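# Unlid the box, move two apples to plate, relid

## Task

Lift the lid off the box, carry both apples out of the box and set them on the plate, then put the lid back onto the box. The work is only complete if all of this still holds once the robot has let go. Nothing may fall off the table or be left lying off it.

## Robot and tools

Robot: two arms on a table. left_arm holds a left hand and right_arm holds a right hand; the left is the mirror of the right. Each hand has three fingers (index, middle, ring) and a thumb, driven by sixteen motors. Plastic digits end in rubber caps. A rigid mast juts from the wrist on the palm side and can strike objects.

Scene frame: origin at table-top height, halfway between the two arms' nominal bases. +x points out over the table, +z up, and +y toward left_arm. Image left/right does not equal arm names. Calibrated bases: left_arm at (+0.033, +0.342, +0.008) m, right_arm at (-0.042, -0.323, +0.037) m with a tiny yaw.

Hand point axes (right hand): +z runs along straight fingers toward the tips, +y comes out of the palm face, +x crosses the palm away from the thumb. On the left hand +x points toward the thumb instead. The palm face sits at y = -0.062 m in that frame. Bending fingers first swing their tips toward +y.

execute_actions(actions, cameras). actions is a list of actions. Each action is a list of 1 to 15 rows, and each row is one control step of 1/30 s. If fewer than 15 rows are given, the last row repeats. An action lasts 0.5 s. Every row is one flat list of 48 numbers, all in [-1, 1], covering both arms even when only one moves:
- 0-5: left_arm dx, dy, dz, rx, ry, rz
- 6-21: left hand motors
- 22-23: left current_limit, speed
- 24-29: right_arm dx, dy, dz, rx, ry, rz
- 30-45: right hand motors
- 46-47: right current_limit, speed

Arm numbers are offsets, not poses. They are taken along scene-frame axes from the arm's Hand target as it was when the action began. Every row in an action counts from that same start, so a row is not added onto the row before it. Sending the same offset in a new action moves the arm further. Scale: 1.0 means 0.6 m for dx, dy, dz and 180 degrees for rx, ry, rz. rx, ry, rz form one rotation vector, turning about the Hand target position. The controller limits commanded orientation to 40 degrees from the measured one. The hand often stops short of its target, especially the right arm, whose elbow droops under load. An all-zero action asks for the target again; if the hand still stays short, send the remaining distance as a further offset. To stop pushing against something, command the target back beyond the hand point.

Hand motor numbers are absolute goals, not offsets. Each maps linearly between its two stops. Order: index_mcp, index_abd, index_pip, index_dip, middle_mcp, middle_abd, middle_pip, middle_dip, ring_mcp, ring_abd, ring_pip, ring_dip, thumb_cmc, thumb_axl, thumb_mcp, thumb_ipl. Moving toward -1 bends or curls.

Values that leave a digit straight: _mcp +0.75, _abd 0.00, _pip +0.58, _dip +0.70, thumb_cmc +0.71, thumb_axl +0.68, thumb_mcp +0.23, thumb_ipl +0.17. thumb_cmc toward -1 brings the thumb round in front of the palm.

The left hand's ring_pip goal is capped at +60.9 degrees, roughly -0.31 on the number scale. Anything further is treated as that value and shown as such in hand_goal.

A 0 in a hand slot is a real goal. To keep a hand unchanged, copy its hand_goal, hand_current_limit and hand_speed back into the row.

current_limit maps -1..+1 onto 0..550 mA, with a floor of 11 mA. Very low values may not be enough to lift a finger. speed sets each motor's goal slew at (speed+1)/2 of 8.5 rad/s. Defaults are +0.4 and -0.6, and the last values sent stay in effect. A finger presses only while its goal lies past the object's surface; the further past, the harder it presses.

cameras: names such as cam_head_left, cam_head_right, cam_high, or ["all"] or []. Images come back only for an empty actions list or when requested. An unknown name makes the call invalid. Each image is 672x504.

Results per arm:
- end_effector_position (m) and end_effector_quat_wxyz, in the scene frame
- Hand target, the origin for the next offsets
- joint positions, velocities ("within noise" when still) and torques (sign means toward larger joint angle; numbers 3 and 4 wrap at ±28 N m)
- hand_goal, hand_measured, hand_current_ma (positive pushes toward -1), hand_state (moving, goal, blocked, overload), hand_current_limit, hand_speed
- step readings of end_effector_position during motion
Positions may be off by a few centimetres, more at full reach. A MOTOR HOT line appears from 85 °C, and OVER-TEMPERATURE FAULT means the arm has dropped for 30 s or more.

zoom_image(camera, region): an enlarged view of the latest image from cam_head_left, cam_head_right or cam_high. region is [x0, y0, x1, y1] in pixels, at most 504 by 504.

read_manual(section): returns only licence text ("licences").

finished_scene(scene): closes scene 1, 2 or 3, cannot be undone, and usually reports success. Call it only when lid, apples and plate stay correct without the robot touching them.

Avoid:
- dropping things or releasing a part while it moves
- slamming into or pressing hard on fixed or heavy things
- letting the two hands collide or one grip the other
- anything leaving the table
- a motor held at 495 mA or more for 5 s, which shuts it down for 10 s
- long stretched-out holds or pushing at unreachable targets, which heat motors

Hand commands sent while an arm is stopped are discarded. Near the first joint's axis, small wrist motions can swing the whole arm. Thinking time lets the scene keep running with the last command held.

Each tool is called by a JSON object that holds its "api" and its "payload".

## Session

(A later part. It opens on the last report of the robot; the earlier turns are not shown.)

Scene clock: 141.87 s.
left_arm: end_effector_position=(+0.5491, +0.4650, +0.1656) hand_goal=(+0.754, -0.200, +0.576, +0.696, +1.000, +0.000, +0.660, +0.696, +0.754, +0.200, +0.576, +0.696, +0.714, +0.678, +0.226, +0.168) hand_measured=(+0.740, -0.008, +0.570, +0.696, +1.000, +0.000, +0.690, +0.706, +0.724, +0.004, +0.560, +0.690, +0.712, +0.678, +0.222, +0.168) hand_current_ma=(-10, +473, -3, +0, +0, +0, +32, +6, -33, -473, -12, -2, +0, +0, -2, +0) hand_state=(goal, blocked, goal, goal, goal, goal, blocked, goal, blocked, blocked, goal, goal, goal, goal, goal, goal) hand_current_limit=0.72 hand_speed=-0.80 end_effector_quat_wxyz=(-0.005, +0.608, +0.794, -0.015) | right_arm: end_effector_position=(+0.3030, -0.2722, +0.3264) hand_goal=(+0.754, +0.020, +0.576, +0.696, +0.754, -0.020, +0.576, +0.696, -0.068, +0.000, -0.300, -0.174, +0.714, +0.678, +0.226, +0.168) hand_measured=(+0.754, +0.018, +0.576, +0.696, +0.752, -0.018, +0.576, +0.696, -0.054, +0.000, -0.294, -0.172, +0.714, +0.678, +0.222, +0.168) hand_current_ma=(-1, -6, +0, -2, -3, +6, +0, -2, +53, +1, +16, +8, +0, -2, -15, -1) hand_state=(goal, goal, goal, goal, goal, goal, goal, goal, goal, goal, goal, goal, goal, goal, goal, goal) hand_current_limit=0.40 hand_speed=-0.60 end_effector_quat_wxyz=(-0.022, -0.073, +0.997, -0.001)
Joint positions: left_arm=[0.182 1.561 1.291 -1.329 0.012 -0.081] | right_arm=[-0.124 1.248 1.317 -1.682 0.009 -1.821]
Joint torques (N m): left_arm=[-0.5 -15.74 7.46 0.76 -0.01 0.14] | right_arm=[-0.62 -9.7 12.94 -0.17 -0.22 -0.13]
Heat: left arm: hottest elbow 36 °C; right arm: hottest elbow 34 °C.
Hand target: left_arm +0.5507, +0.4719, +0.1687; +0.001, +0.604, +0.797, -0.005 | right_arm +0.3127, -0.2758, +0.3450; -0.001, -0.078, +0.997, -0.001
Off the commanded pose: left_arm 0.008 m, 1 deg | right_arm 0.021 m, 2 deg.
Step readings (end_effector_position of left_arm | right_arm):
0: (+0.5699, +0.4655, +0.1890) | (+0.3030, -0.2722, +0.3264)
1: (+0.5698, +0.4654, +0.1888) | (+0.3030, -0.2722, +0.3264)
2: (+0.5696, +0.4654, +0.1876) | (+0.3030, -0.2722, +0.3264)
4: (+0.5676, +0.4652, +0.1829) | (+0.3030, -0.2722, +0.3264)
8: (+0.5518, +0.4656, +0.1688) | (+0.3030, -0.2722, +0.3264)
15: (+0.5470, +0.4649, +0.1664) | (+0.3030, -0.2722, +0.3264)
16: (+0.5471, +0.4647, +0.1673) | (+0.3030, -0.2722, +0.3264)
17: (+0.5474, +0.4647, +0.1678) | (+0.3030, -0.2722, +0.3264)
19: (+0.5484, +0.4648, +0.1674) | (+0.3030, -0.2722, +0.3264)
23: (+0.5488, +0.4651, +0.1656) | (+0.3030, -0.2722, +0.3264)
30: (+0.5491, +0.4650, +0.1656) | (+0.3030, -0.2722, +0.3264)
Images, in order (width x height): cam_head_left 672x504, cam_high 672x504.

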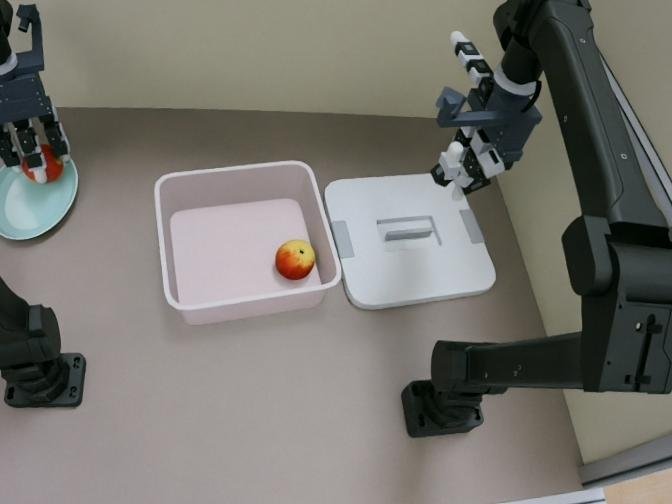

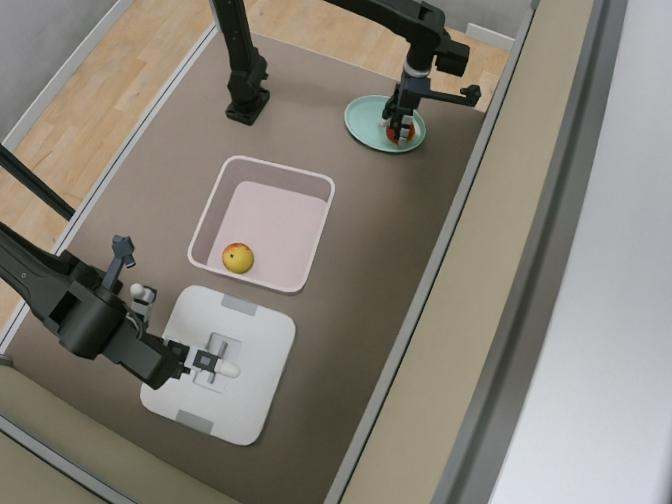

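{"api": "execute_actions", "payload": {"actions": [[[0,0,-0.01,0,0,0,0.754,-0.02,0.576,0.696,1,0,0.7,0.696,0.754,0.02,0.576,0.696,0.714,0.678,0.226,0.168,0.3,-0.9,0,0,0,0,0,0,0.754,0.02,0.576,0.696,0.754,-0.02,0.576,0.696,-0.068,0,-0.3,-0.174,0.714,0.678,0.226,0.168,0.4,-0.6]],[[0,0,0,0,0,0,0.754,0.1,0.576,0.696,1,0,0.76,0.696,0.754,-0.1,0.576,0.696,0.714,0.678,0.226,0.168,0.3,-0.92,0,0,0,0,0,0,0.754,0.02,0.576,0.696,0.754,-0.02,0.576,0.696,-0.068,0,-0.3,-0.174,0.714,0.678,0.226,0.168,0.4,-0.6]],[[0,0,0,0,0,0,0.754,0.18,0.576,0.696,1,0,0.85,0.696,0.754,-0.18,0.576,0.696,0.714,0.678,0.226,0.168,0.3,-0.8,0,0,0,0,0,0,0.754,0.02,0.576,0.696,0.754,-0.02,0.576,0.696,-0.068,0,-0.3,-0.174,0.714,0.678,0.226,0.168,0.4,-0.6]]], "cameras": ["cam_head_left","cam_high"]}}

{"api": "zoom_image", "payload": {"camera": "cam_high", "region": [320, 50, 470, 180]}}

Scene clock: 144.10 s.
left_arm: end_effector_position=(+0.5487, +0.4653, +0.1632) hand_goal=(+0.754, +0.180, +0.576, +0.696, +1.000, +0.000, +0.850, +0.696, +0.754, -0.180, +0.576, +0.696, +0.714, +0.678, +0.226, +0.168) hand_measured=(+0.750, +0.174, +0.574, +0.696, +0.996, +0.002, +0.842, +0.698, +0.748, -0.176, +0.572, +0.692, +0.712, +0.678, +0.222, +0.168) hand_current_ma=(-2, -1, -1, +0, -1, +0, -3, +1, -3, +1, -1, -1, +0, +0, -2, +0) hand_state=(goal, goal, goal, goal, goal, goal, goal, goal, goal, goal, goal, goal, goal, goal, goal, goal) hand_current_limit=0.30 hand_speed=-0.80 end_effector_quat_wxyz=(-0.002, +0.607, +0.794, -0.011) | right_arm: end_effector_position=(+0.3030, -0.2722, +0.3264) hand_goal=(+0.754, +0.020, +0.576, +0.696, +0.754, -0.020, +0.576, +0.696, -0.068, +0.000, -0.300, -0.174, +0.714, +0.678, +0.226, +0.168) hand_measured=(+0.754, +0.018, +0.576, +0.696, +0.752, -0.018, +0.576, +0.696, -0.054, +0.000, -0.294, -0.172, +0.714, +0.678, +0.222, +0.168) hand_current_ma=(-1, -6, +0, -2, -3, +6, +0, -2, +53, +1, +16, +8, +0, -2, -15, -1) hand_state=(goal, goal, goal, goal, goal, goal, goal, goal, goal, goal, goal, goal, goal, goal, goal, goal) hand_current_limit=0.40 hand_speed=-0.60 end_effector_quat_wxyz=(-0.022, -0.073, +0.997, -0.001)
Joint positions: left_arm=[0.183 1.557 1.278 -1.311 0.012 -0.081] | right_arm=[-0.124 1.248 1.317 -1.682 0.009 -1.821]
Joint torques (N m): left_arm=[-0.5 -14.8 7.61 0.66 -0.01 0.14] | right_arm=[-0.56 -9.76 12.94 -0.2 -0.22 -0.12]
Heat: left arm: hottest elbow 36 °C; right arm: hottest elbow 34 °C.
Hand target: left_arm +0.5506, +0.4720, +0.1625; +0.001, +0.604, +0.797, -0.005 | right_arm +0.3127, -0.2758, +0.3450; -0.001, -0.078, +0.997, -0.001
Off the commanded pose: left_arm 0.007 m, 1 deg | right_arm 0.021 m, 2 deg.
Step readings (end_effector_position of left_arm | right_arm):
0: (+0.5491, +0.4650, +0.1656) | (+0.3030, -0.2722, +0.3264)
1: (+0.5489, +0.4650, +0.1654) | (+0.3030, -0.2722, +0.3264)
2: (+0.5490, +0.4650, +0.1652) | (+0.3030, -0.2722, +0.3264)
4: (+0.5489, +0.4652, +0.1652) | (+0.3030, -0.2722, +0.3264)
8: (+0.5494, +0.4653, +0.1656) | (+0.3030, -0.2722, +0.3264)
15: (+0.5493, +0.4654, +0.1654) | (+0.3030, -0.2722, +0.3264)
16: (+0.5493, +0.4654, +0.1654) | (+0.3030, -0.2722, +0.3264)
17: (+0.5493, +0.4654, +0.1654) | (+0.3030, -0.2722, +0.3264)
19: (+0.5496, +0.4655, +0.1654) | (+0.3030, -0.2722, +0.3264)
23: (+0.5494, +0.4655, +0.1640) | (+0.3030, -0.2722, +0.3264)
30: (+0.5487, +0.4653, +0.1632) | (+0.3030, -0.2722, +0.3264)
31: (+0.5487, +0.4653, +0.1632) | (+0.3030, -0.2722, +0.3264)
32: (+0.5487, +0.4653, +0.1632) | (+0.3030, -0.2722, +0.3264)
34: (+0.5487, +0.4653, +0.1632) | (+0.3030, -0.2722, +0.3264)
38: (+0.5487, +0.4653, +0.1632) | (+0.3030, -0.2722, +0.3264)
45: (+0.5487, +0.4653, +0.1632) | (+0.3030, -0.2722, +0.3264)
Images, in order (width x height): cam_head_left 672x504, cam_high 672x504.

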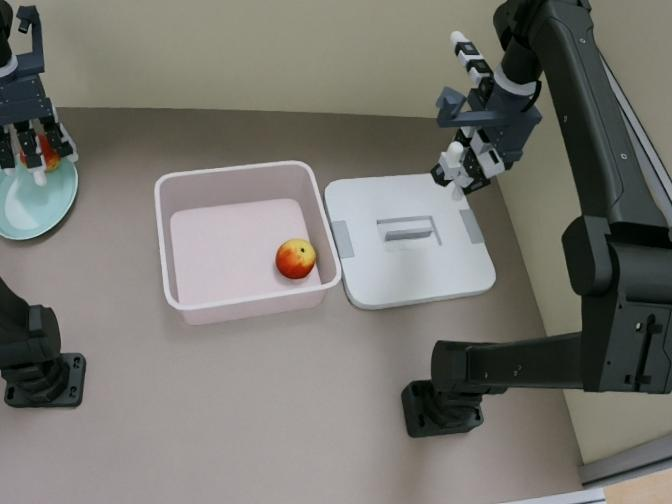

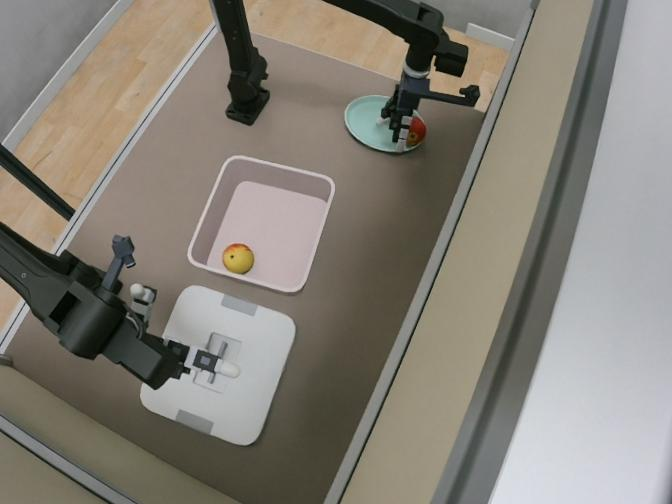

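Scaled by 3.360 from the camera's 672x504 image, which has a finer 960x720 frame.

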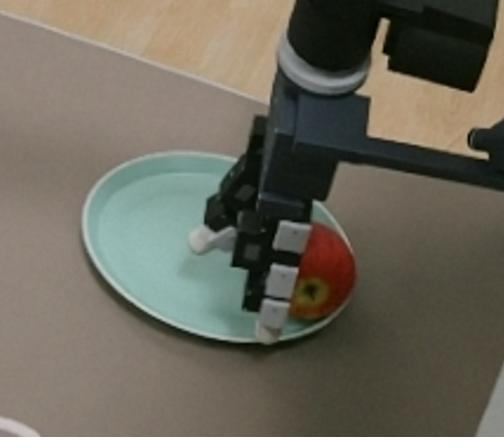

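{"api": "execute_actions", "payload": {"actions": [[[0,0,0.1,0,0,0,0.754,0.18,0.576,0.696,1,0,0.88,0.696,0.754,-0.18,0.576,0.696,0.714,0.678,0.226,0.168,0.4,-0.6,0,0,0,0,0,0,0.754,0.02,0.576,0.696,0.754,-0.02,0.576,0.696,-0.068,0,-0.3,-0.174,0.714,0.678,0.226,0.168,0.4,-0.6]]], "cameras": ["cam_head_left","cam_high"]}}

{"api": "zoom_image", "payload": {"camera": "cam_high", "region": [320, 50, 470, 180]}}

Scene clock: 145.27 s.
left_arm: end_effector_position=(+0.5426, +0.4642, +0.2105) hand_goal=(+0.754, +0.180, +0.576, +0.696, +1.000, +0.000, +0.880, +0.696, +0.754, -0.180, +0.576, +0.696, +0.714, +0.678, +0.226, +0.168) hand_measured=(+0.750, +0.176, +0.574, +0.696, +0.996, +0.002, +0.874, +0.698, +0.750, -0.176, +0.572, +0.692, +0.712, +0.678, +0.222, +0.168) hand_current_ma=(-1, -1, -1, +0, -2, +0, -3, +1, -2, +1, -1, -1, +0, +0, -2, +0) hand_state=(goal, goal, goal, goal, goal, goal, goal, goal, goal, goal, goal, goal, goal, goal, goal, goal) hand_current_limit=0.40 hand_speed=-0.60 end_effector_quat_wxyz=(-0.005, +0.607, +0.794, -0.014) | right_arm: end_effector_position=(+0.3030, -0.2722, +0.3264) hand_goal=(+0.754, +0.020, +0.576, +0.696, +0.754, -0.020, +0.576, +0.696, -0.068, +0.000, -0.300, -0.174, +0.714, +0.678, +0.226, +0.168) hand_measured=(+0.754, +0.018, +0.576, +0.696, +0.752, -0.018, +0.576, +0.696, -0.054, +0.000, -0.294, -0.172, +0.714, +0.678, +0.222, +0.168) hand_current_ma=(-1, -6, +0, -2, -3, +6, +0, -2, +53, +1, +16, +8, +0, -2, -15, -1) hand_state=(goal, goal, goal, goal, goal, goal, goal, goal, goal, goal, goal, goal, goal, goal, goal, goal) hand_current_limit=0.40 hand_speed=-0.60 end_effector_quat_wxyz=(-0.022, -0.073, +0.997, -0.001)
Joint positions: left_arm=[0.183 1.52 1.363 -1.443 0.012 -0.081] | right_arm=[-0.124 1.248 1.317 -1.682 0.009 -1.821]
Joint torques (N m): left_arm=[-0.5 -14.1 10.73 -0.21 -0.02 0.14] | right_arm=[-0.56 -9.7 12.96 -0.18 -0.22 -0.12]
Heat: left arm: hottest elbow 36 °C; right arm: hottest elbow 34 °C.
Hand target: left_arm +0.5506, +0.4720, +0.2225; +0.001, +0.604, +0.797, -0.005 | right_arm +0.3127, -0.2758, +0.3450; -0.001, -0.078, +0.997, -0.001
Off the commanded pose: left_arm 0.016 m, 1 deg | right_arm 0.021 m, 2 deg.
Step readings (end_effector_position of left_arm | right_arm):
0: (+0.5487, +0.4653, +0.1632) | (+0.3030, -0.2722, +0.3264)
1: (+0.5487, +0.4653, +0.1632) | (+0.3030, -0.2722, +0.3264)
2: (+0.5487, +0.4653, +0.1634) | (+0.3030, -0.2722, +0.3264)
4: (+0.5451, +0.4647, +0.1659) | (+0.3030, -0.2722, +0.3264)
8: (+0.5397, +0.4636, +0.1840) | (+0.3030, -0.2722, +0.3264)
15: (+0.5455, +0.4647, +0.2113) | (+0.3030, -0.2722, +0.3264)
Images, in order (width x height): cam_head_left 672x504, cam_high 672x504.

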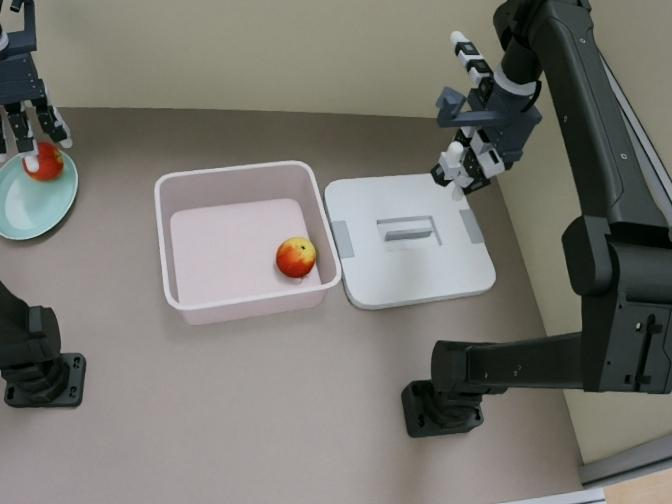

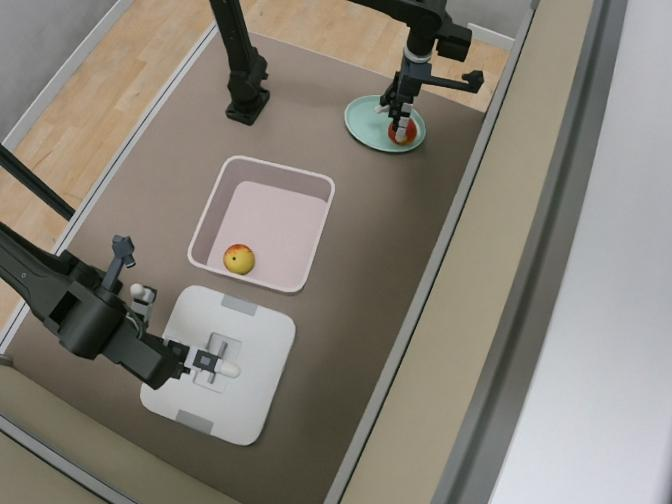

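Scaled by 3.360 from the camera's 672x504 image, which has a finer 960x720 frame.

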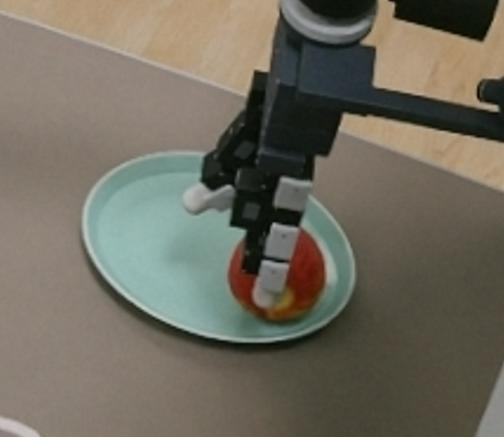

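{"api": "execute_actions", "payload": {"actions": [[[-0.03,-0.08,0.15,0,0,-0.02,0.754,0.18,0.576,0.696,1,0,0.88,0.696,0.754,-0.12,0.576,0.696,0.714,0.678,0.226,0.168,0.4,-0.6,0,-0.07,0,0,0,0,0.754,0.02,0.576,0.696,0.754,-0.02,0.576,0.696,-0.068,0,-0.3,-0.174,0.714,0.678,0.226,0.168,0.4,-0.6]],[[-0.06,-0.165,0,0,0,-0.06,0.754,0.18,0.576,0.696,1,0,0.88,0.696,0.754,-0.12,0.576,0.696,0.714,0.678,0.226,0.168,0.4,-0.6,0,-0.07,0,0,0,0,0.754,0.02,0.576,0.696,0.754,-0.02,0.576,0.696,-0.068,0,-0.3,-0.174,0.714,0.678,0.226,0.168,0.4,-0.6]],[[-0.06,-0.165,0,0,0,-0.06,0.754,0.18,0.576,0.696,1,0,0.88,0.696,0.754,-0.12,0.576,0.696,0.714,0.678,0.226,0.168,0.4,-0.6,0,0,0,0,0,0,0.754,0.02,0.576,0.696,0.754,-0.02,0.576,0.696,-0.068,0,-0.3,-0.174,0.714,0.678,0.226,0.168,0.4,-0.6]],[[-0.06,-0.165,0,0,0,-0.06,0.754,0.18,0.576,0.696,1,0,0.88,0.696,0.754,-0.12,0.576,0.696,0.714,0.678,0.226,0.168,0.4,-0.6,0,0,0,0,0,0,0.754,0.02,0.576,0.696,0.754,-0.02,0.576,0.696,-0.068,0,-0.3,-0.174,0.714,0.678,0.226,0.168,0.4,-0.6]]], "cameras": ["cam_head_left","cam_high"]}}

{"api": "zoom_image", "payload": {"camera": "cam_high", "region": [320, 50, 470, 180]}}

Scene clock: 150.30 s.
left_arm: end_effector_position=(+0.4195, +0.1256, +0.3101) hand_goal=(+0.754, +0.180, +0.576, +0.696, +1.000, +0.000, +0.880, +0.696, +0.754, -0.120, +0.576, +0.696, +0.714, +0.678, +0.226, +0.168) hand_measured=(+0.752, +0.180, +0.574, +0.696, +0.994, +0.002, +0.874, +0.698, +0.750, -0.118, +0.572, +0.692, +0.714, +0.678, +0.222, +0.168) hand_current_ma=(-1, +0, -1, +0, -3, +0, -2, +1, -1, +0, -1, -1, +0, +0, -2, +0) hand_state=(goal, goal, goal, goal, goal, goal, goal, goal, goal, goal, goal, goal, goal, goal, goal, goal) hand_current_limit=0.40 hand_speed=-0.60 end_effector_quat_wxyz=(+0.001, +0.826, +0.564, -0.008) | right_arm: end_effector_position=(+0.2998, -0.3552, +0.3294) hand_goal=(+0.754, +0.020, +0.576, +0.696, +0.754, -0.020, +0.576, +0.696, -0.068, +0.000, -0.300, -0.174, +0.714, +0.678, +0.226, +0.168) hand_measured=(+0.752, +0.018, +0.576, +0.696, +0.752, -0.018, +0.576, +0.696, -0.054, +0.000, -0.294, -0.172, +0.714, +0.678, +0.222, +0.168) hand_current_ma=(-4, -6, +0, -2, -4, +6, +0, -2, +50, +1, +16, +8, +0, -2, -15, -1) hand_state=(goal, goal, goal, goal, goal, goal, goal, goal, goal, goal, goal, goal, goal, goal, goal, goal) hand_current_limit=0.40 hand_speed=-0.60 end_effector_quat_wxyz=(-0.022, -0.069, +0.997, +0.003)
Joint positions: left_arm=[-0.596 1.296 1.394 -1.673 0.016 -0.223] | right_arm=[-0.36 1.287 1.358 -1.683 0.012 -2.049]
Joint torques (N m): left_arm=[-1.08 -9.82 9.46 -0.14 -0.18 -0.01] | right_arm=[0.09 -9.58 13.15 0.01 -0.34 -0.12]
Heat: left arm: hottest elbow 36 °C; right arm: hottest elbow 34 °C.
Hand target: left_arm +0.4246, +0.1270, +0.3127; +0.000, +0.821, +0.571, -0.005 | right_arm +0.3127, -0.3598, +0.3451; -0.001, -0.078, +0.997, -0.001
Off the commanded pose: left_arm 0.006 m, 1 deg | right_arm 0.021 m, 3 deg.
joint sent to its limit (left arm) — joint 4 (wrist pitch), lower limit. The joint targets still meet the commanded pose.
Step readings (end_effector_position of left_arm | right_arm):
0: (+0.5426, +0.4642, +0.2105) | (+0.3030, -0.2722, +0.3264)
1: (+0.5427, +0.4642, +0.2107) | (+0.3030, -0.2726, +0.3264)
2: (+0.5418, +0.4632, +0.2125) | (+0.3029, -0.2755, +0.3264)
4: (+0.5365, +0.4567, +0.2209) | (+0.3009, -0.2811, +0.3275)
8: (+0.5286, +0.4419, +0.2633) | (+0.3007, -0.3051, +0.3274)
15: (+0.5251, +0.4236, +0.3125) | (+0.3007, -0.3149, +0.3294)
16: (+0.5248, +0.4231, +0.3125) | (+0.3006, -0.3150, +0.3294)
17: (+0.5250, +0.4171, +0.3116) | (+0.3003, -0.3174, +0.3294)
19: (+0.5222, +0.4067, +0.3082) | (+0.2999, -0.3228, +0.3308)
23: (+0.5079, +0.3516, +0.3020) | (+0.3009, -0.3453, +0.3298)
30: (+0.4992, +0.3209, +0.3127) | (+0.3002, -0.3551, +0.3283)
31: (+0.4989, +0.3208, +0.3130) | (+0.3001, -0.3551, +0.3285)
32: (+0.4974, +0.3152, +0.3123) | (+0.3000, -0.3551, +0.3286)
34: (+0.4913, +0.3052, +0.3093) | (+0.2999, -0.3551, +0.3290)
38: (+0.4715, +0.2493, +0.3057) | (+0.2999, -0.3552, +0.3294)
45: (+0.4617, +0.2218, +0.3101) | (+0.2998, -0.3552, +0.3294)
46: (+0.4617, +0.2219, +0.3101) | (+0.2998, -0.3552, +0.3294)
47: (+0.4600, +0.2163, +0.3101) | (+0.2998, -0.3552, +0.3294)
49: (+0.4560, +0.2046, +0.3108) | (+0.2998, -0.3552, +0.3294)
53: (+0.4325, +0.1479, +0.3102) | (+0.2998, -0.3552, +0.3294)
60: (+0.4194, +0.1246, +0.3101) | (+0.2998, -0.3552, +0.3294)
Images, in order (width x height): cam_head_left 672x504, cam_high 672x504.

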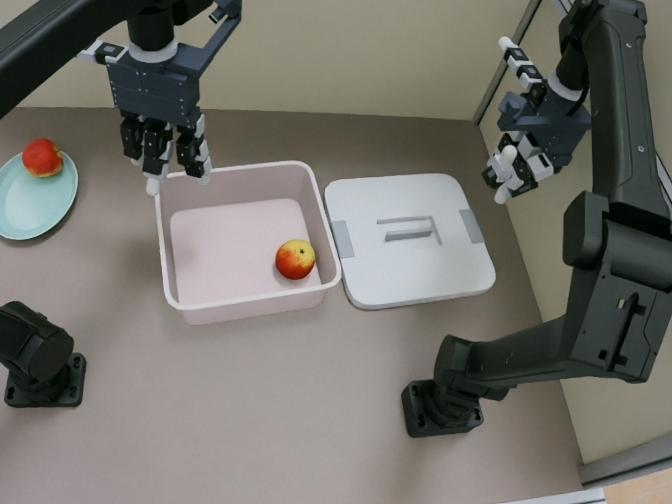

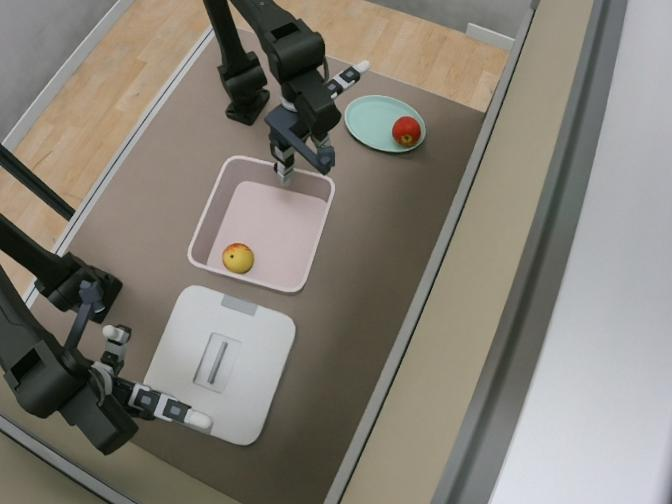

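Scaled by 3.360 from the camera's 672x504 image, which has a finer 960x720 frame.

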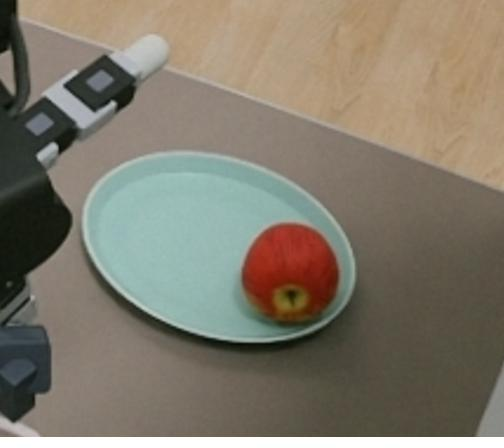

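{"api": "execute_actions", "payload": {"actions": [[[-0.08,-0.22,0,0,0,-0.08,0.754,0.18,0.576,0.696,1,0,0.88,0.696,0.754,-0.12,0.576,0.696,0.714,0.678,0.226,0.168,0.4,-0.6,0,0,0,0,0,0,0.754,0.02,0.576,0.696,0.754,-0.02,0.576,0.696,-0.068,0,-0.3,-0.174,0.714,0.678,0.226,0.168,0.4,-0.6]],[[-0.08,-0.22,0,0,0,-0.081,0.754,0.18,0.576,0.696,1,0,0.88,0.696,0.754,-0.12,0.576,0.696,0.714,0.678,0.226,0.168,0.4,-0.6,0,0,0,0,0,0,0.754,0.02,0.576,0.696,0.754,-0.02,0.576,0.696,-0.068,0,-0.3,-0.174,0.714,0.678,0.226,0.168,0.4,-0.6]]], "cameras": ["all"]}}

Scene clock: 154.73 s.
left_arm: end_effector_position=(+0.3184, -0.1303, +0.3048) hand_goal=(+0.754, +0.180, +0.576, +0.696, +1.000, +0.000, +0.880, +0.696, +0.754, -0.120, +0.576, +0.696, +0.714, +0.678, +0.226, +0.168) hand_measured=(+0.752, +0.180, +0.574, +0.696, +0.994, +0.002, +0.874, +0.698, +0.752, -0.118, +0.574, +0.692, +0.716, +0.678, +0.222, +0.168) hand_current_ma=(+0, +0, +0, +0, -3, +0, -2, +1, -1, +0, -1, -1, +0, +0, -2, +0) hand_state=(goal, goal, goal, goal, goal, goal, goal, goal, goal, goal, goal, goal, goal, goal, goal, goal) hand_current_limit=0.40 hand_speed=-0.60 end_effector_quat_wxyz=(-0.002, +0.939, +0.345, -0.008) | right_arm: end_effector_position=(+0.2998, -0.3552, +0.3294) hand_goal=(+0.754, +0.020, +0.576, +0.696, +0.754, -0.020, +0.576, +0.696, -0.068, +0.000, -0.300, -0.174, +0.714, +0.678, +0.226, +0.168) hand_measured=(+0.752, +0.018, +0.576, +0.696, +0.752, -0.018, +0.576, +0.696, -0.054, +0.000, -0.294, -0.172, +0.714, +0.678, +0.222, +0.168) hand_current_ma=(-4, -6, +0, -2, -4, +6, +0, -2, +50, +1, +16, +8, +0, -2, -15, -1) hand_state=(goal, goal, goal, goal, goal, goal, goal, goal, goal, goal, goal, goal, goal, goal, goal, goal) hand_current_limit=0.40 hand_speed=-0.60 end_effector_quat_wxyz=(-0.022, -0.069, +0.997, +0.003)
Joint positions: left_arm=[-1.098 1.582 1.679 -1.673 0.015 -0.23] | right_arm=[-0.36 1.287 1.358 -1.683 0.012 -2.049]
Joint torques (N m): left_arm=[-0.62 -14.33 11.18 -0.12 -0.16 0.14] | right_arm=[0.09 -9.52 13.18 0.01 -0.34 -0.12]
Heat: left arm: hottest elbow 37 °C; right arm: hottest elbow 35 °C.
Hand target: left_arm +0.3286, -0.1370, +0.3123; -0.002, +0.938, +0.347, -0.005 | right_arm +0.3127, -0.3598, +0.3451; -0.001, -0.078, +0.997, -0.001
Off the commanded pose: left_arm 0.014 m, 0 deg | right_arm 0.021 m, 3 deg.
joint sent to its limit (left arm) — joint 4 (wrist pitch), lower limit. The joint targets still meet the commanded pose.
Step readings (end_effector_position of left_arm | right_arm):
0: (+0.4195, +0.1256, +0.3101) | (+0.2998, -0.3552, +0.3294)
1: (+0.4192, +0.1252, +0.3101) | (+0.2998, -0.3552, +0.3294)
2: (+0.4162, +0.1199, +0.3100) | (+0.2998, -0.3552, +0.3294)
4: (+0.4079, +0.1039, +0.3098) | (+0.2998, -0.3552, +0.3294)
8: (+0.3709, +0.0360, +0.3073) | (+0.2998, -0.3552, +0.3294)
15: (+0.3609, -0.0002, +0.3003) | (+0.2998, -0.3552, +0.3294)
16: (+0.3617, -0.0008, +0.3003) | (+0.2998, -0.3552, +0.3294)
17: (+0.3600, -0.0058, +0.3015) | (+0.2998, -0.3552, +0.3294)
19: (+0.3594, -0.0247, +0.3083) | (+0.2998, -0.3552, +0.3294)
23: (+0.3294, -0.0895, +0.3141) | (+0.2998, -0.3552, +0.3294)
30: (+0.3122, -0.1293, +0.2996) | (+0.2998, -0.3552, +0.3294)

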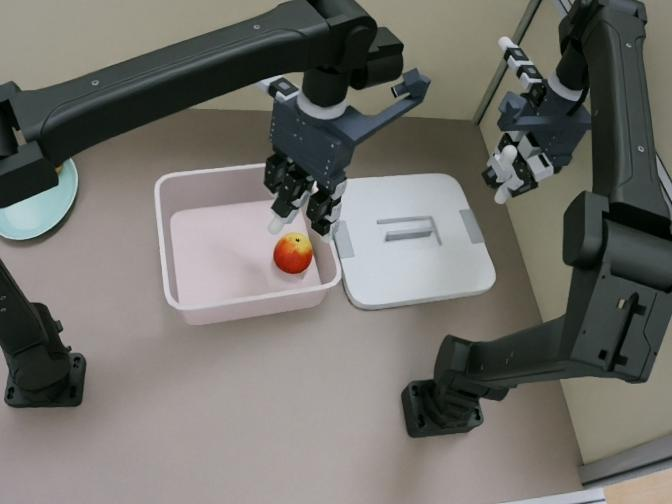

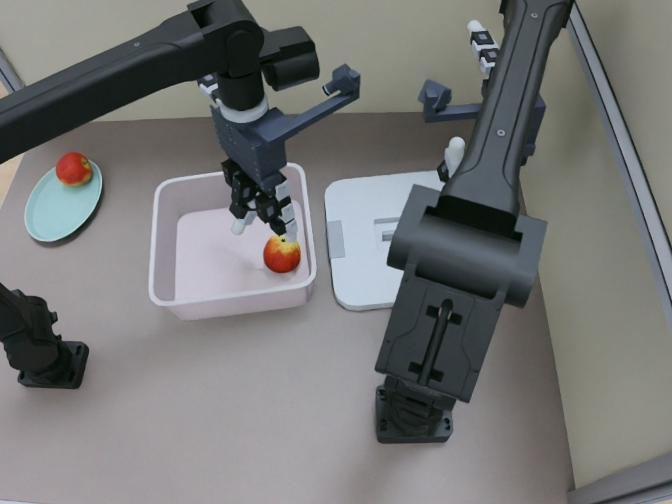

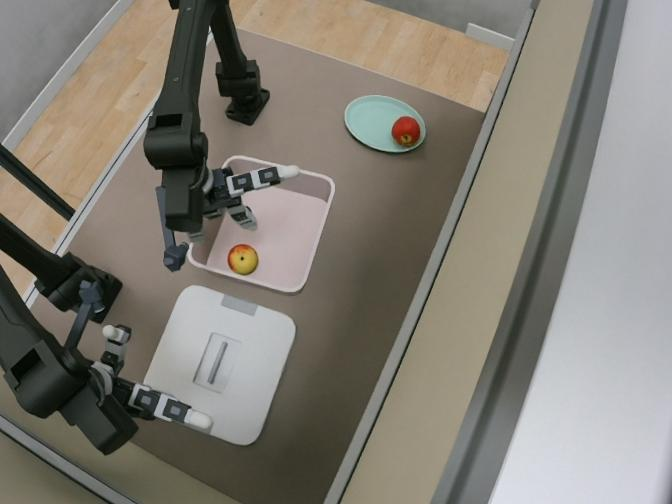

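{"api": "zoom_image", "payload": {"camera": "cam_head_left", "region": [220, 160, 360, 300]}}

{"api": "zoom_image", "payload": {"camera": "cam_high", "region": [170, 140, 310, 300]}}

Scaled by 3.600 from the camera's 672x504 image, which has a finer 960x720 frame.

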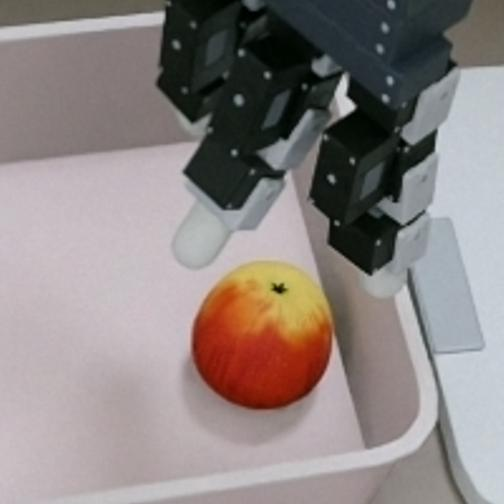

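Scaled by 3.150 from the camera's 672x504 image, which has a finer 960x720 frame.

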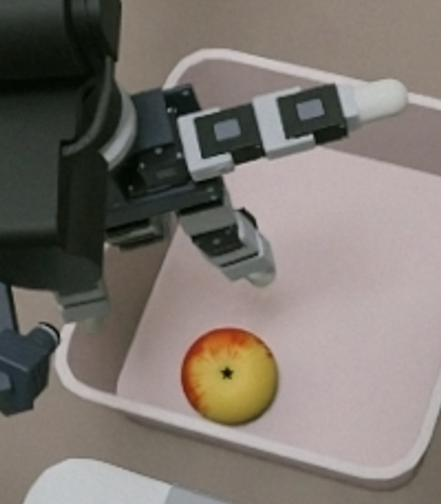

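{"api": "execute_actions", "payload": {"actions": [[[0.032,-0.008,-0.07,0,0,0,0.754,0.18,0.576,0.696,1,0,0.88,0.696,0.754,-0.12,0.576,0.696,0.714,0.678,0.226,0.168,0.4,-0.6,0,0,0,0,0,0,0.754,0.02,0.576,0.696,0.754,-0.02,0.576,0.696,-0.068,0,-0.3,-0.174,0.714,0.678,0.226,0.168,0.4,-0.6]],[[0,0,-0.08,0,0,0,0.754,0.18,0.576,0.696,1,0,0.88,0.696,0.754,-0.12,0.576,0.696,0.714,0.678,0.226,0.168,0.4,-0.6,0,0,0,0,0,0,0.754,0.02,0.576,0.696,0.754,-0.02,0.576,0.696,-0.068,0,-0.3,-0.174,0.714,0.678,0.226,0.168,0.4,-0.6]]], "cameras": ["all"]}}

{"api": "zoom_image", "payload": {"camera": "cam_head_left", "region": [220, 160, 360, 300]}}

{"api": "zoom_image", "payload": {"camera": "cam_high", "region": [170, 140, 310, 300]}}

Scene clock: 157.43 s.
left_arm: end_effector_position=(+0.3394, -0.1390, +0.2302) hand_goal=(+0.754, +0.180, +0.576, +0.696, +1.000, +0.000, +0.880, +0.696, +0.754, -0.120, +0.576, +0.696, +0.714, +0.678, +0.226, +0.168) hand_measured=(+0.752, +0.180, +0.574, +0.696, +0.994, +0.002, +0.874, +0.698, +0.752, -0.118, +0.574, +0.692, +0.714, +0.678, +0.222, +0.168) hand_current_ma=(+0, +0, +0, +0, -3, +0, -2, +1, -1, +0, -1, -1, +0, +0, -2, +0) hand_state=(goal, goal, goal, goal, goal, goal, goal, goal, goal, goal, goal, goal, goal, goal, goal, goal) hand_current_limit=0.40 hand_speed=-0.60 end_effector_quat_wxyz=(-0.002, +0.939, +0.345, -0.008) | right_arm: end_effector_position=(+0.2998, -0.3552, +0.3294) hand_goal=(+0.754, +0.020, +0.576, +0.696, +0.754, -0.020, +0.576, +0.696, -0.068, +0.000, -0.300, -0.174, +0.714, +0.678, +0.226, +0.168) hand_measured=(+0.752, +0.018, +0.576, +0.696, +0.752, -0.018, +0.576, +0.696, -0.054, +0.000, -0.294, -0.172, +0.714, +0.678, +0.222, +0.168) hand_current_ma=(-4, -6, +0, -2, -4, +6, +0, -2, +50, +1, +16, +8, +0, -2, -15, -1) hand_state=(goal, goal, goal, goal, goal, goal, goal, goal, goal, goal, goal, goal, goal, goal, goal, goal) hand_current_limit=0.40 hand_speed=-0.60 end_effector_quat_wxyz=(-0.022, -0.069, +0.997, +0.003)
Joint positions: left_arm=[-1.068 1.628 1.539 -1.487 0.015 -0.2] | right_arm=[-0.36 1.287 1.358 -1.683 0.012 -2.049]
Joint torques (N m): left_arm=[-0.67 -15.03 8.44 0.64 -0.1 0.14] | right_arm=[0.09 -9.52 13.18 0.02 -0.34 -0.13]
Heat: left arm: hottest elbow 37 °C; right arm: hottest elbow 36 °C.
Hand target: left_arm +0.3477, -0.1419, +0.2224; -0.002, +0.938, +0.347, -0.005 | right_arm +0.3127, -0.3598, +0.3451; -0.001, -0.078, +0.997, -0.001
Off the commanded pose: left_arm 0.012 m, 0 deg | right_arm 0.021 m, 3 deg.
Step readings (end_effector_position of left_arm | right_arm):
0: (+0.3184, -0.1303, +0.3048) | (+0.2998, -0.3552, +0.3294)
1: (+0.3184, -0.1303, +0.3048) | (+0.2998, -0.3552, +0.3294)
2: (+0.3196, -0.1299, +0.3049) | (+0.2998, -0.3552, +0.3294)
4: (+0.3234, -0.1323, +0.3051) | (+0.2998, -0.3552, +0.3294)
8: (+0.3332, -0.1353, +0.2983) | (+0.2998, -0.3552, +0.3294)
15: (+0.3388, -0.1370, +0.2821) | (+0.2998, -0.3552, +0.3294)
16: (+0.3390, -0.1375, +0.2812) | (+0.2998, -0.3552, +0.3294)
17: (+0.3396, -0.1380, +0.2784) | (+0.2998, -0.3552, +0.3294)
19: (+0.3404, -0.1395, +0.2681) | (+0.2998, -0.3552, +0.3294)
23: (+0.3377, -0.1356, +0.2390) | (+0.2998, -0.3552, +0.3294)
30: (+0.3391, -0.1382, +0.2300) | (+0.2998, -0.3552, +0.3294)

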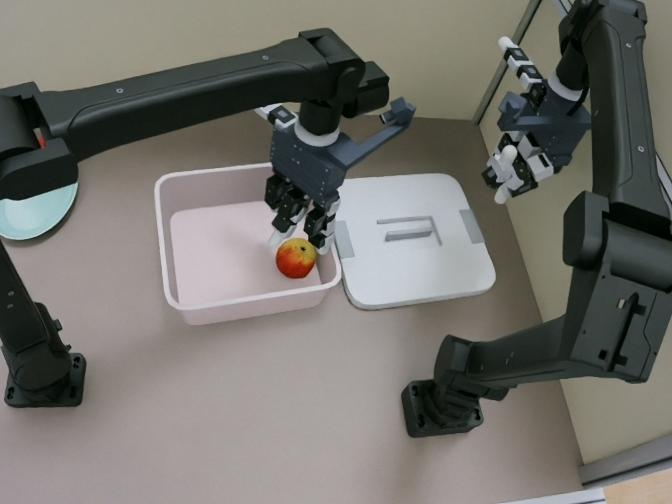

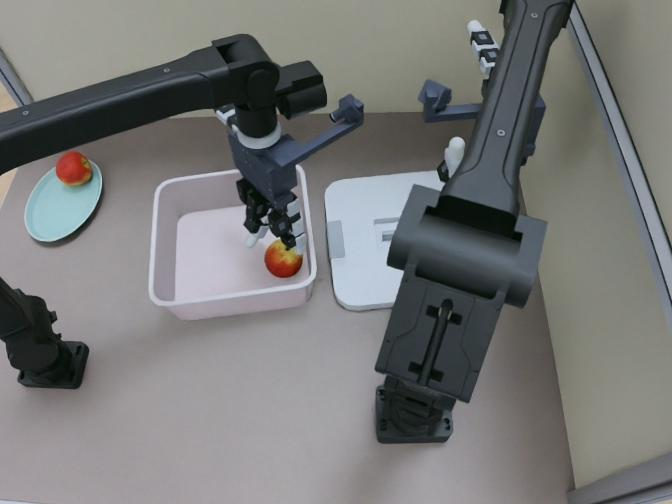

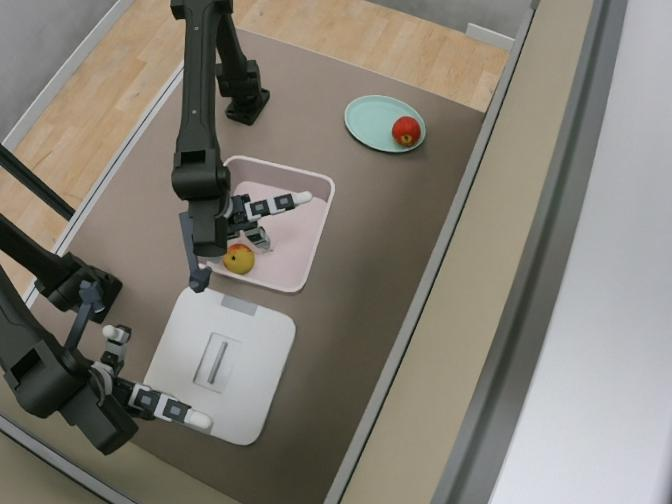

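Scaled by 3.600 from the camera's 672x504 image, which has a finer 960x720 frame.

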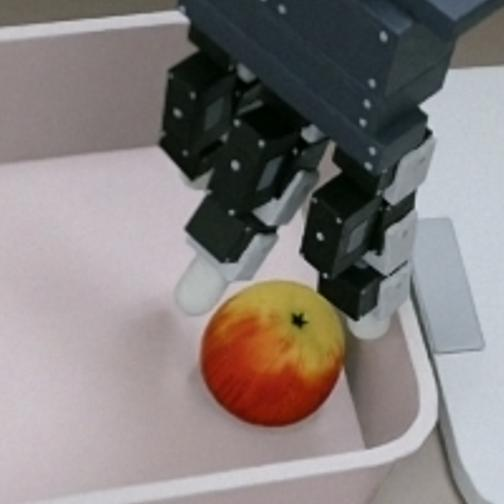

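Scaled by 3.150 from the camera's 672x504 image, which has a finer 960x720 frame.

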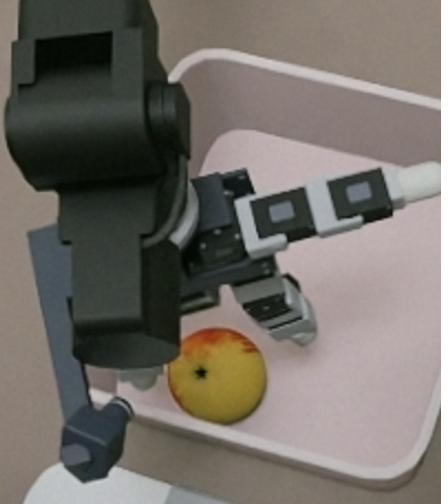

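{"api": "execute_actions", "payload": {"actions": []}}

{"api": "zoom_image", "payload": {"camera": "cam_head_left", "region": [220, 160, 360, 300]}}

Scene clock: 157.60 s.
left_arm: end_effector_position=(+0.3394, -0.1390, +0.2302) hand_goal=(+0.754, +0.180, +0.576, +0.696, +1.000, +0.000, +0.880, +0.696, +0.754, -0.120, +0.576, +0.696, +0.714, +0.678, +0.226, +0.168) hand_measured=(+0.752, +0.180, +0.574, +0.696, +0.994, +0.002, +0.874, +0.698, +0.752, -0.118, +0.574, +0.692, +0.714, +0.678, +0.222, +0.168) hand_current_ma=(+0, +0, +0, +0, -3, +0, -2, +1, -1, +0, -1, -1, +0, +0, -2, +0) hand_state=(goal, goal, goal, goal, goal, goal, goal, goal, goal, goal, goal, goal, goal, goal, goal, goal) hand_current_limit=0.40 hand_speed=-0.60 end_effector_quat_wxyz=(-0.002, +0.939, +0.345, -0.008) | right_arm: end_effector_position=(+0.2998, -0.3552, +0.3294) hand_goal=(+0.754, +0.020, +0.576, +0.696, +0.754, -0.020, +0.576, +0.696, -0.068, +0.000, -0.300, -0.174, +0.714, +0.678, +0.226, +0.168) hand_measured=(+0.752, +0.018, +0.576, +0.696, +0.752, -0.018, +0.576, +0.696, -0.054, +0.000, -0.294, -0.172, +0.714, +0.678, +0.222, +0.168) hand_current_ma=(-4, -6, +0, -2, -4, +6, +0, -2, +50, +1, +16, +8, +0, -2, -15, -1) hand_state=(goal, goal, goal, goal, goal, goal, goal, goal, goal, goal, goal, goal, goal, goal, goal, goal) hand_current_limit=0.40 hand_speed=-0.60 end_effector_quat_wxyz=(-0.022, -0.069, +0.997, +0.003)
Joint positions: left_arm=[-1.068 1.628 1.539 -1.487 0.015 -0.2] | right_arm=[-0.36 1.287 1.358 -1.683 0.012 -2.049]
Joint velocities: within noise
Joint torques (N m): left_arm=[-0.67 -15.03 8.44 0.64 -0.11 0.14] | right_arm=[0.09 -9.58 13.18 0.02 -0.33 -0.13]
Heat: left arm: hottest elbow 37 °C; right arm: hottest elbow 36 °C.
Hand target: left_arm +0.3477, -0.1419, +0.2224; -0.002, +0.938, +0.347, -0.005 | right_arm +0.3127, -0.3598, +0.3451; -0.001, -0.078, +0.997, -0.001
Off the commanded pose: left_arm 0.012 m, 0 deg | right_arm 0.021 m, 3 deg.

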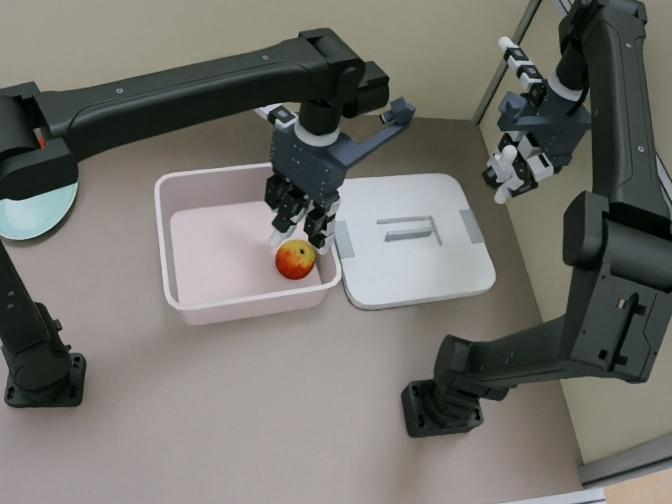

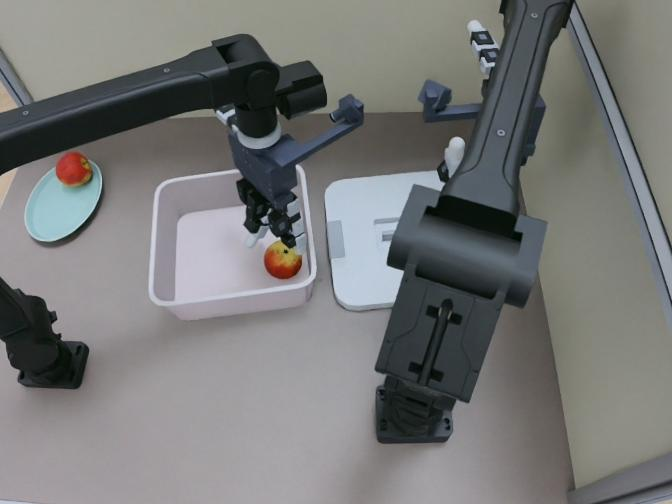

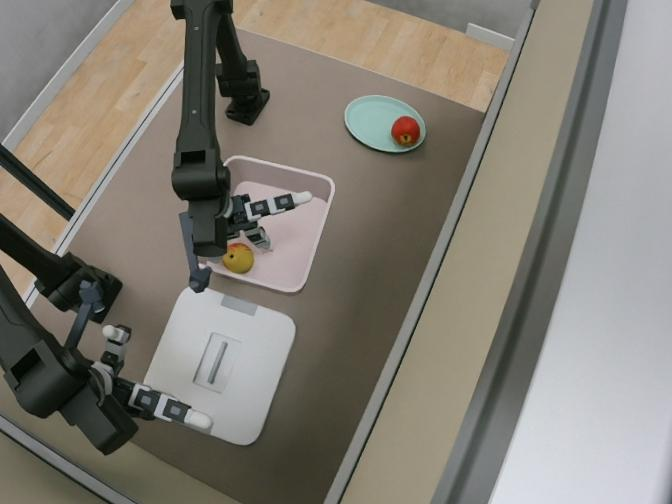

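Scaled by 3.600 from the camera's 672x504 image, which has a finer 960x720 frame.

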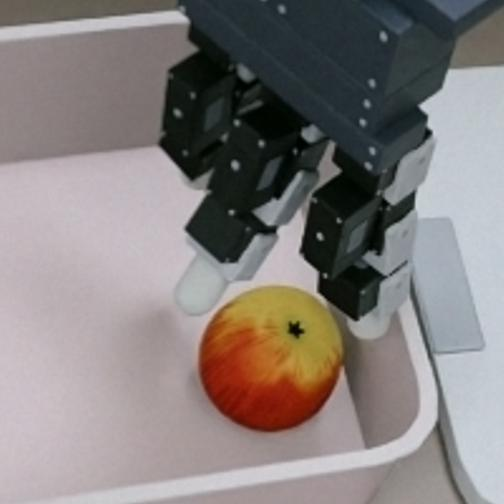

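{"api": "execute_actions", "payload": {"actions": [[[0,0,0,0,0,0,0.754,0.18,0.576,0.696,1,0,0.88,0.696,0.754,-0.12,0.576,0.696,0.714,0.678,0.226,0.168,0.4,-0.6,0,0,0,0,0,0,0.754,0.02,0.576,0.696,0.754,-0.02,0.576,0.696,-0.068,0,-0.3,-0.174,0.714,0.678,0.226,0.168,0.4,-0.6]],[[0,0,0,0,0,0,0.754,0.18,0.576,0.696,1,0,0.88,0.696,0.754,-0.12,0.576,0.696,0.714,0.678,0.226,0.168,0.4,-0.6,0,0,0,0,0,0,0.754,0.02,0.576,0.696,0.754,-0.02,0.576,0.696,-0.068,0,-0.3,-0.174,0.714,0.678,0.226,0.168,0.4,-0.6]]], "cameras": ["cam_head_left","cam_high"]}}

{"api": "zoom_image", "payload": {"camera": "cam_head_left", "region": [220, 160, 360, 300]}}

Scene clock: 159.20 s.
left_arm: end_effector_position=(+0.3394, -0.1390, +0.2302) hand_goal=(+0.754, +0.180, +0.576, +0.696, +1.000, +0.000, +0.880, +0.696, +0.754, -0.120, +0.576, +0.696, +0.714, +0.678, +0.226, +0.168) hand_measured=(+0.752, +0.180, +0.574, +0.696, +0.994, +0.002, +0.874, +0.698, +0.752, -0.118, +0.574, +0.692, +0.714, +0.678, +0.222, +0.168) hand_current_ma=(+0, +0, +0, +0, -3, +0, -2, +1, -1, +0, -1, -1, +0, +0, -2, +0) hand_state=(goal, goal, goal, goal, goal, goal, goal, goal, goal, goal, goal, goal, goal, goal, goal, goal) hand_current_limit=0.40 hand_speed=-0.60 end_effector_quat_wxyz=(-0.002, +0.939, +0.345, -0.008) | right_arm: end_effector_position=(+0.2998, -0.3552, +0.3294) hand_goal=(+0.754, +0.020, +0.576, +0.696, +0.754, -0.020, +0.576, +0.696, -0.068, +0.000, -0.300, -0.174, +0.714, +0.678, +0.226, +0.168) hand_measured=(+0.752, +0.018, +0.576, +0.696, +0.752, -0.018, +0.576, +0.696, -0.054, +0.000, -0.294, -0.172, +0.714, +0.678, +0.222, +0.168) hand_current_ma=(-4, -6, +0, -2, -4, +6, +0, -2, +50, +1, +16, +8, +0, -2, -15, -1) hand_state=(goal, goal, goal, goal, goal, goal, goal, goal, goal, goal, goal, goal, goal, goal, goal, goal) hand_current_limit=0.40 hand_speed=-0.60 end_effector_quat_wxyz=(-0.022, -0.069, +0.997, +0.003)
Joint positions: left_arm=[-1.068 1.628 1.539 -1.487 0.015 -0.2] | right_arm=[-0.36 1.287 1.358 -1.683 0.012 -2.049]
Joint torques (N m): left_arm=[-0.67 -15.03 8.46 0.64 -0.11 0.14] | right_arm=[0.09 -9.52 13.16 0.02 -0.33 -0.12]
Heat: left arm: hottest elbow 37 °C; right arm: hottest elbow 36 °C.
Hand target: left_arm +0.3477, -0.1419, +0.2224; -0.002, +0.938, +0.347, -0.005 | right_arm +0.3127, -0.3598, +0.3451; -0.001, -0.078, +0.997, -0.001
Off the commanded pose: left_arm 0.012 m, 0 deg | right_arm 0.021 m, 3 deg.
Step readings (end_effector_position of left_arm | right_arm):
0: (+0.3394, -0.1390, +0.2302) | (+0.2998, -0.3552, +0.3294)
1: (+0.3394, -0.1390, +0.2302) | (+0.2998, -0.3552, +0.3294)
2: (+0.3394, -0.1390, +0.2302) | (+0.2998, -0.3552, +0.3294)
4: (+0.3394, -0.1390, +0.2302) | (+0.2998, -0.3552, +0.3294)
8: (+0.3394, -0.1390, +0.2302) | (+0.2998, -0.3552, +0.3294)
15: (+0.3394, -0.1390, +0.2302) | (+0.2998, -0.3552, +0.3294)
16: (+0.3394, -0.1390, +0.2302) | (+0.2998, -0.3552, +0.3294)
17: (+0.3394, -0.1390, +0.2302) | (+0.2998, -0.3552, +0.3294)
19: (+0.3394, -0.1390, +0.2302) | (+0.2998, -0.3552, +0.3294)
23: (+0.3394, -0.1390, +0.2302) | (+0.2998, -0.3552, +0.3294)
30: (+0.3394, -0.1390, +0.2302) | (+0.2998, -0.3552, +0.3294)
Images, in order (width x height): cam_head_left 672x504, cam_high 672x504.

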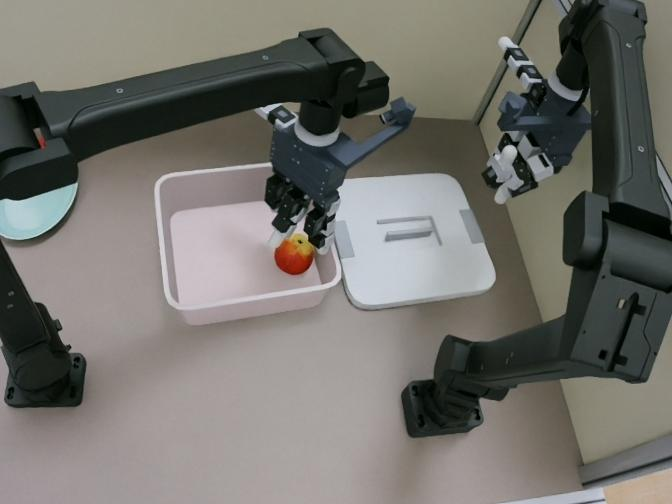

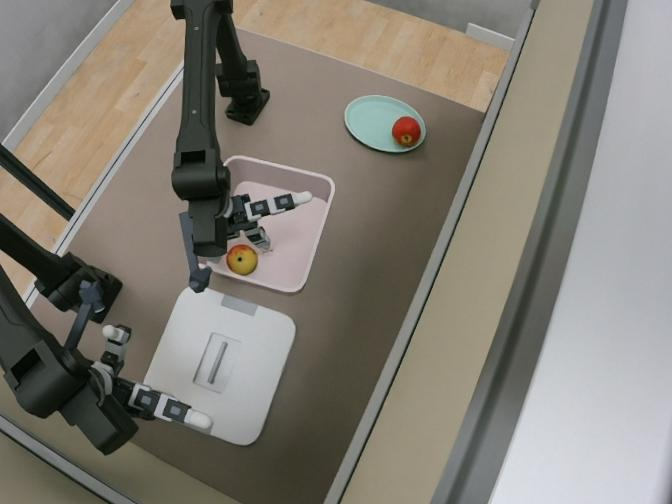

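Scaled by 3.600 from the camera's 672x504 image, which has a finer 960x720 frame.

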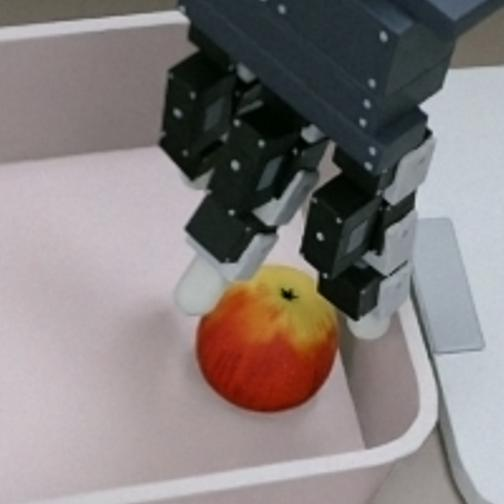

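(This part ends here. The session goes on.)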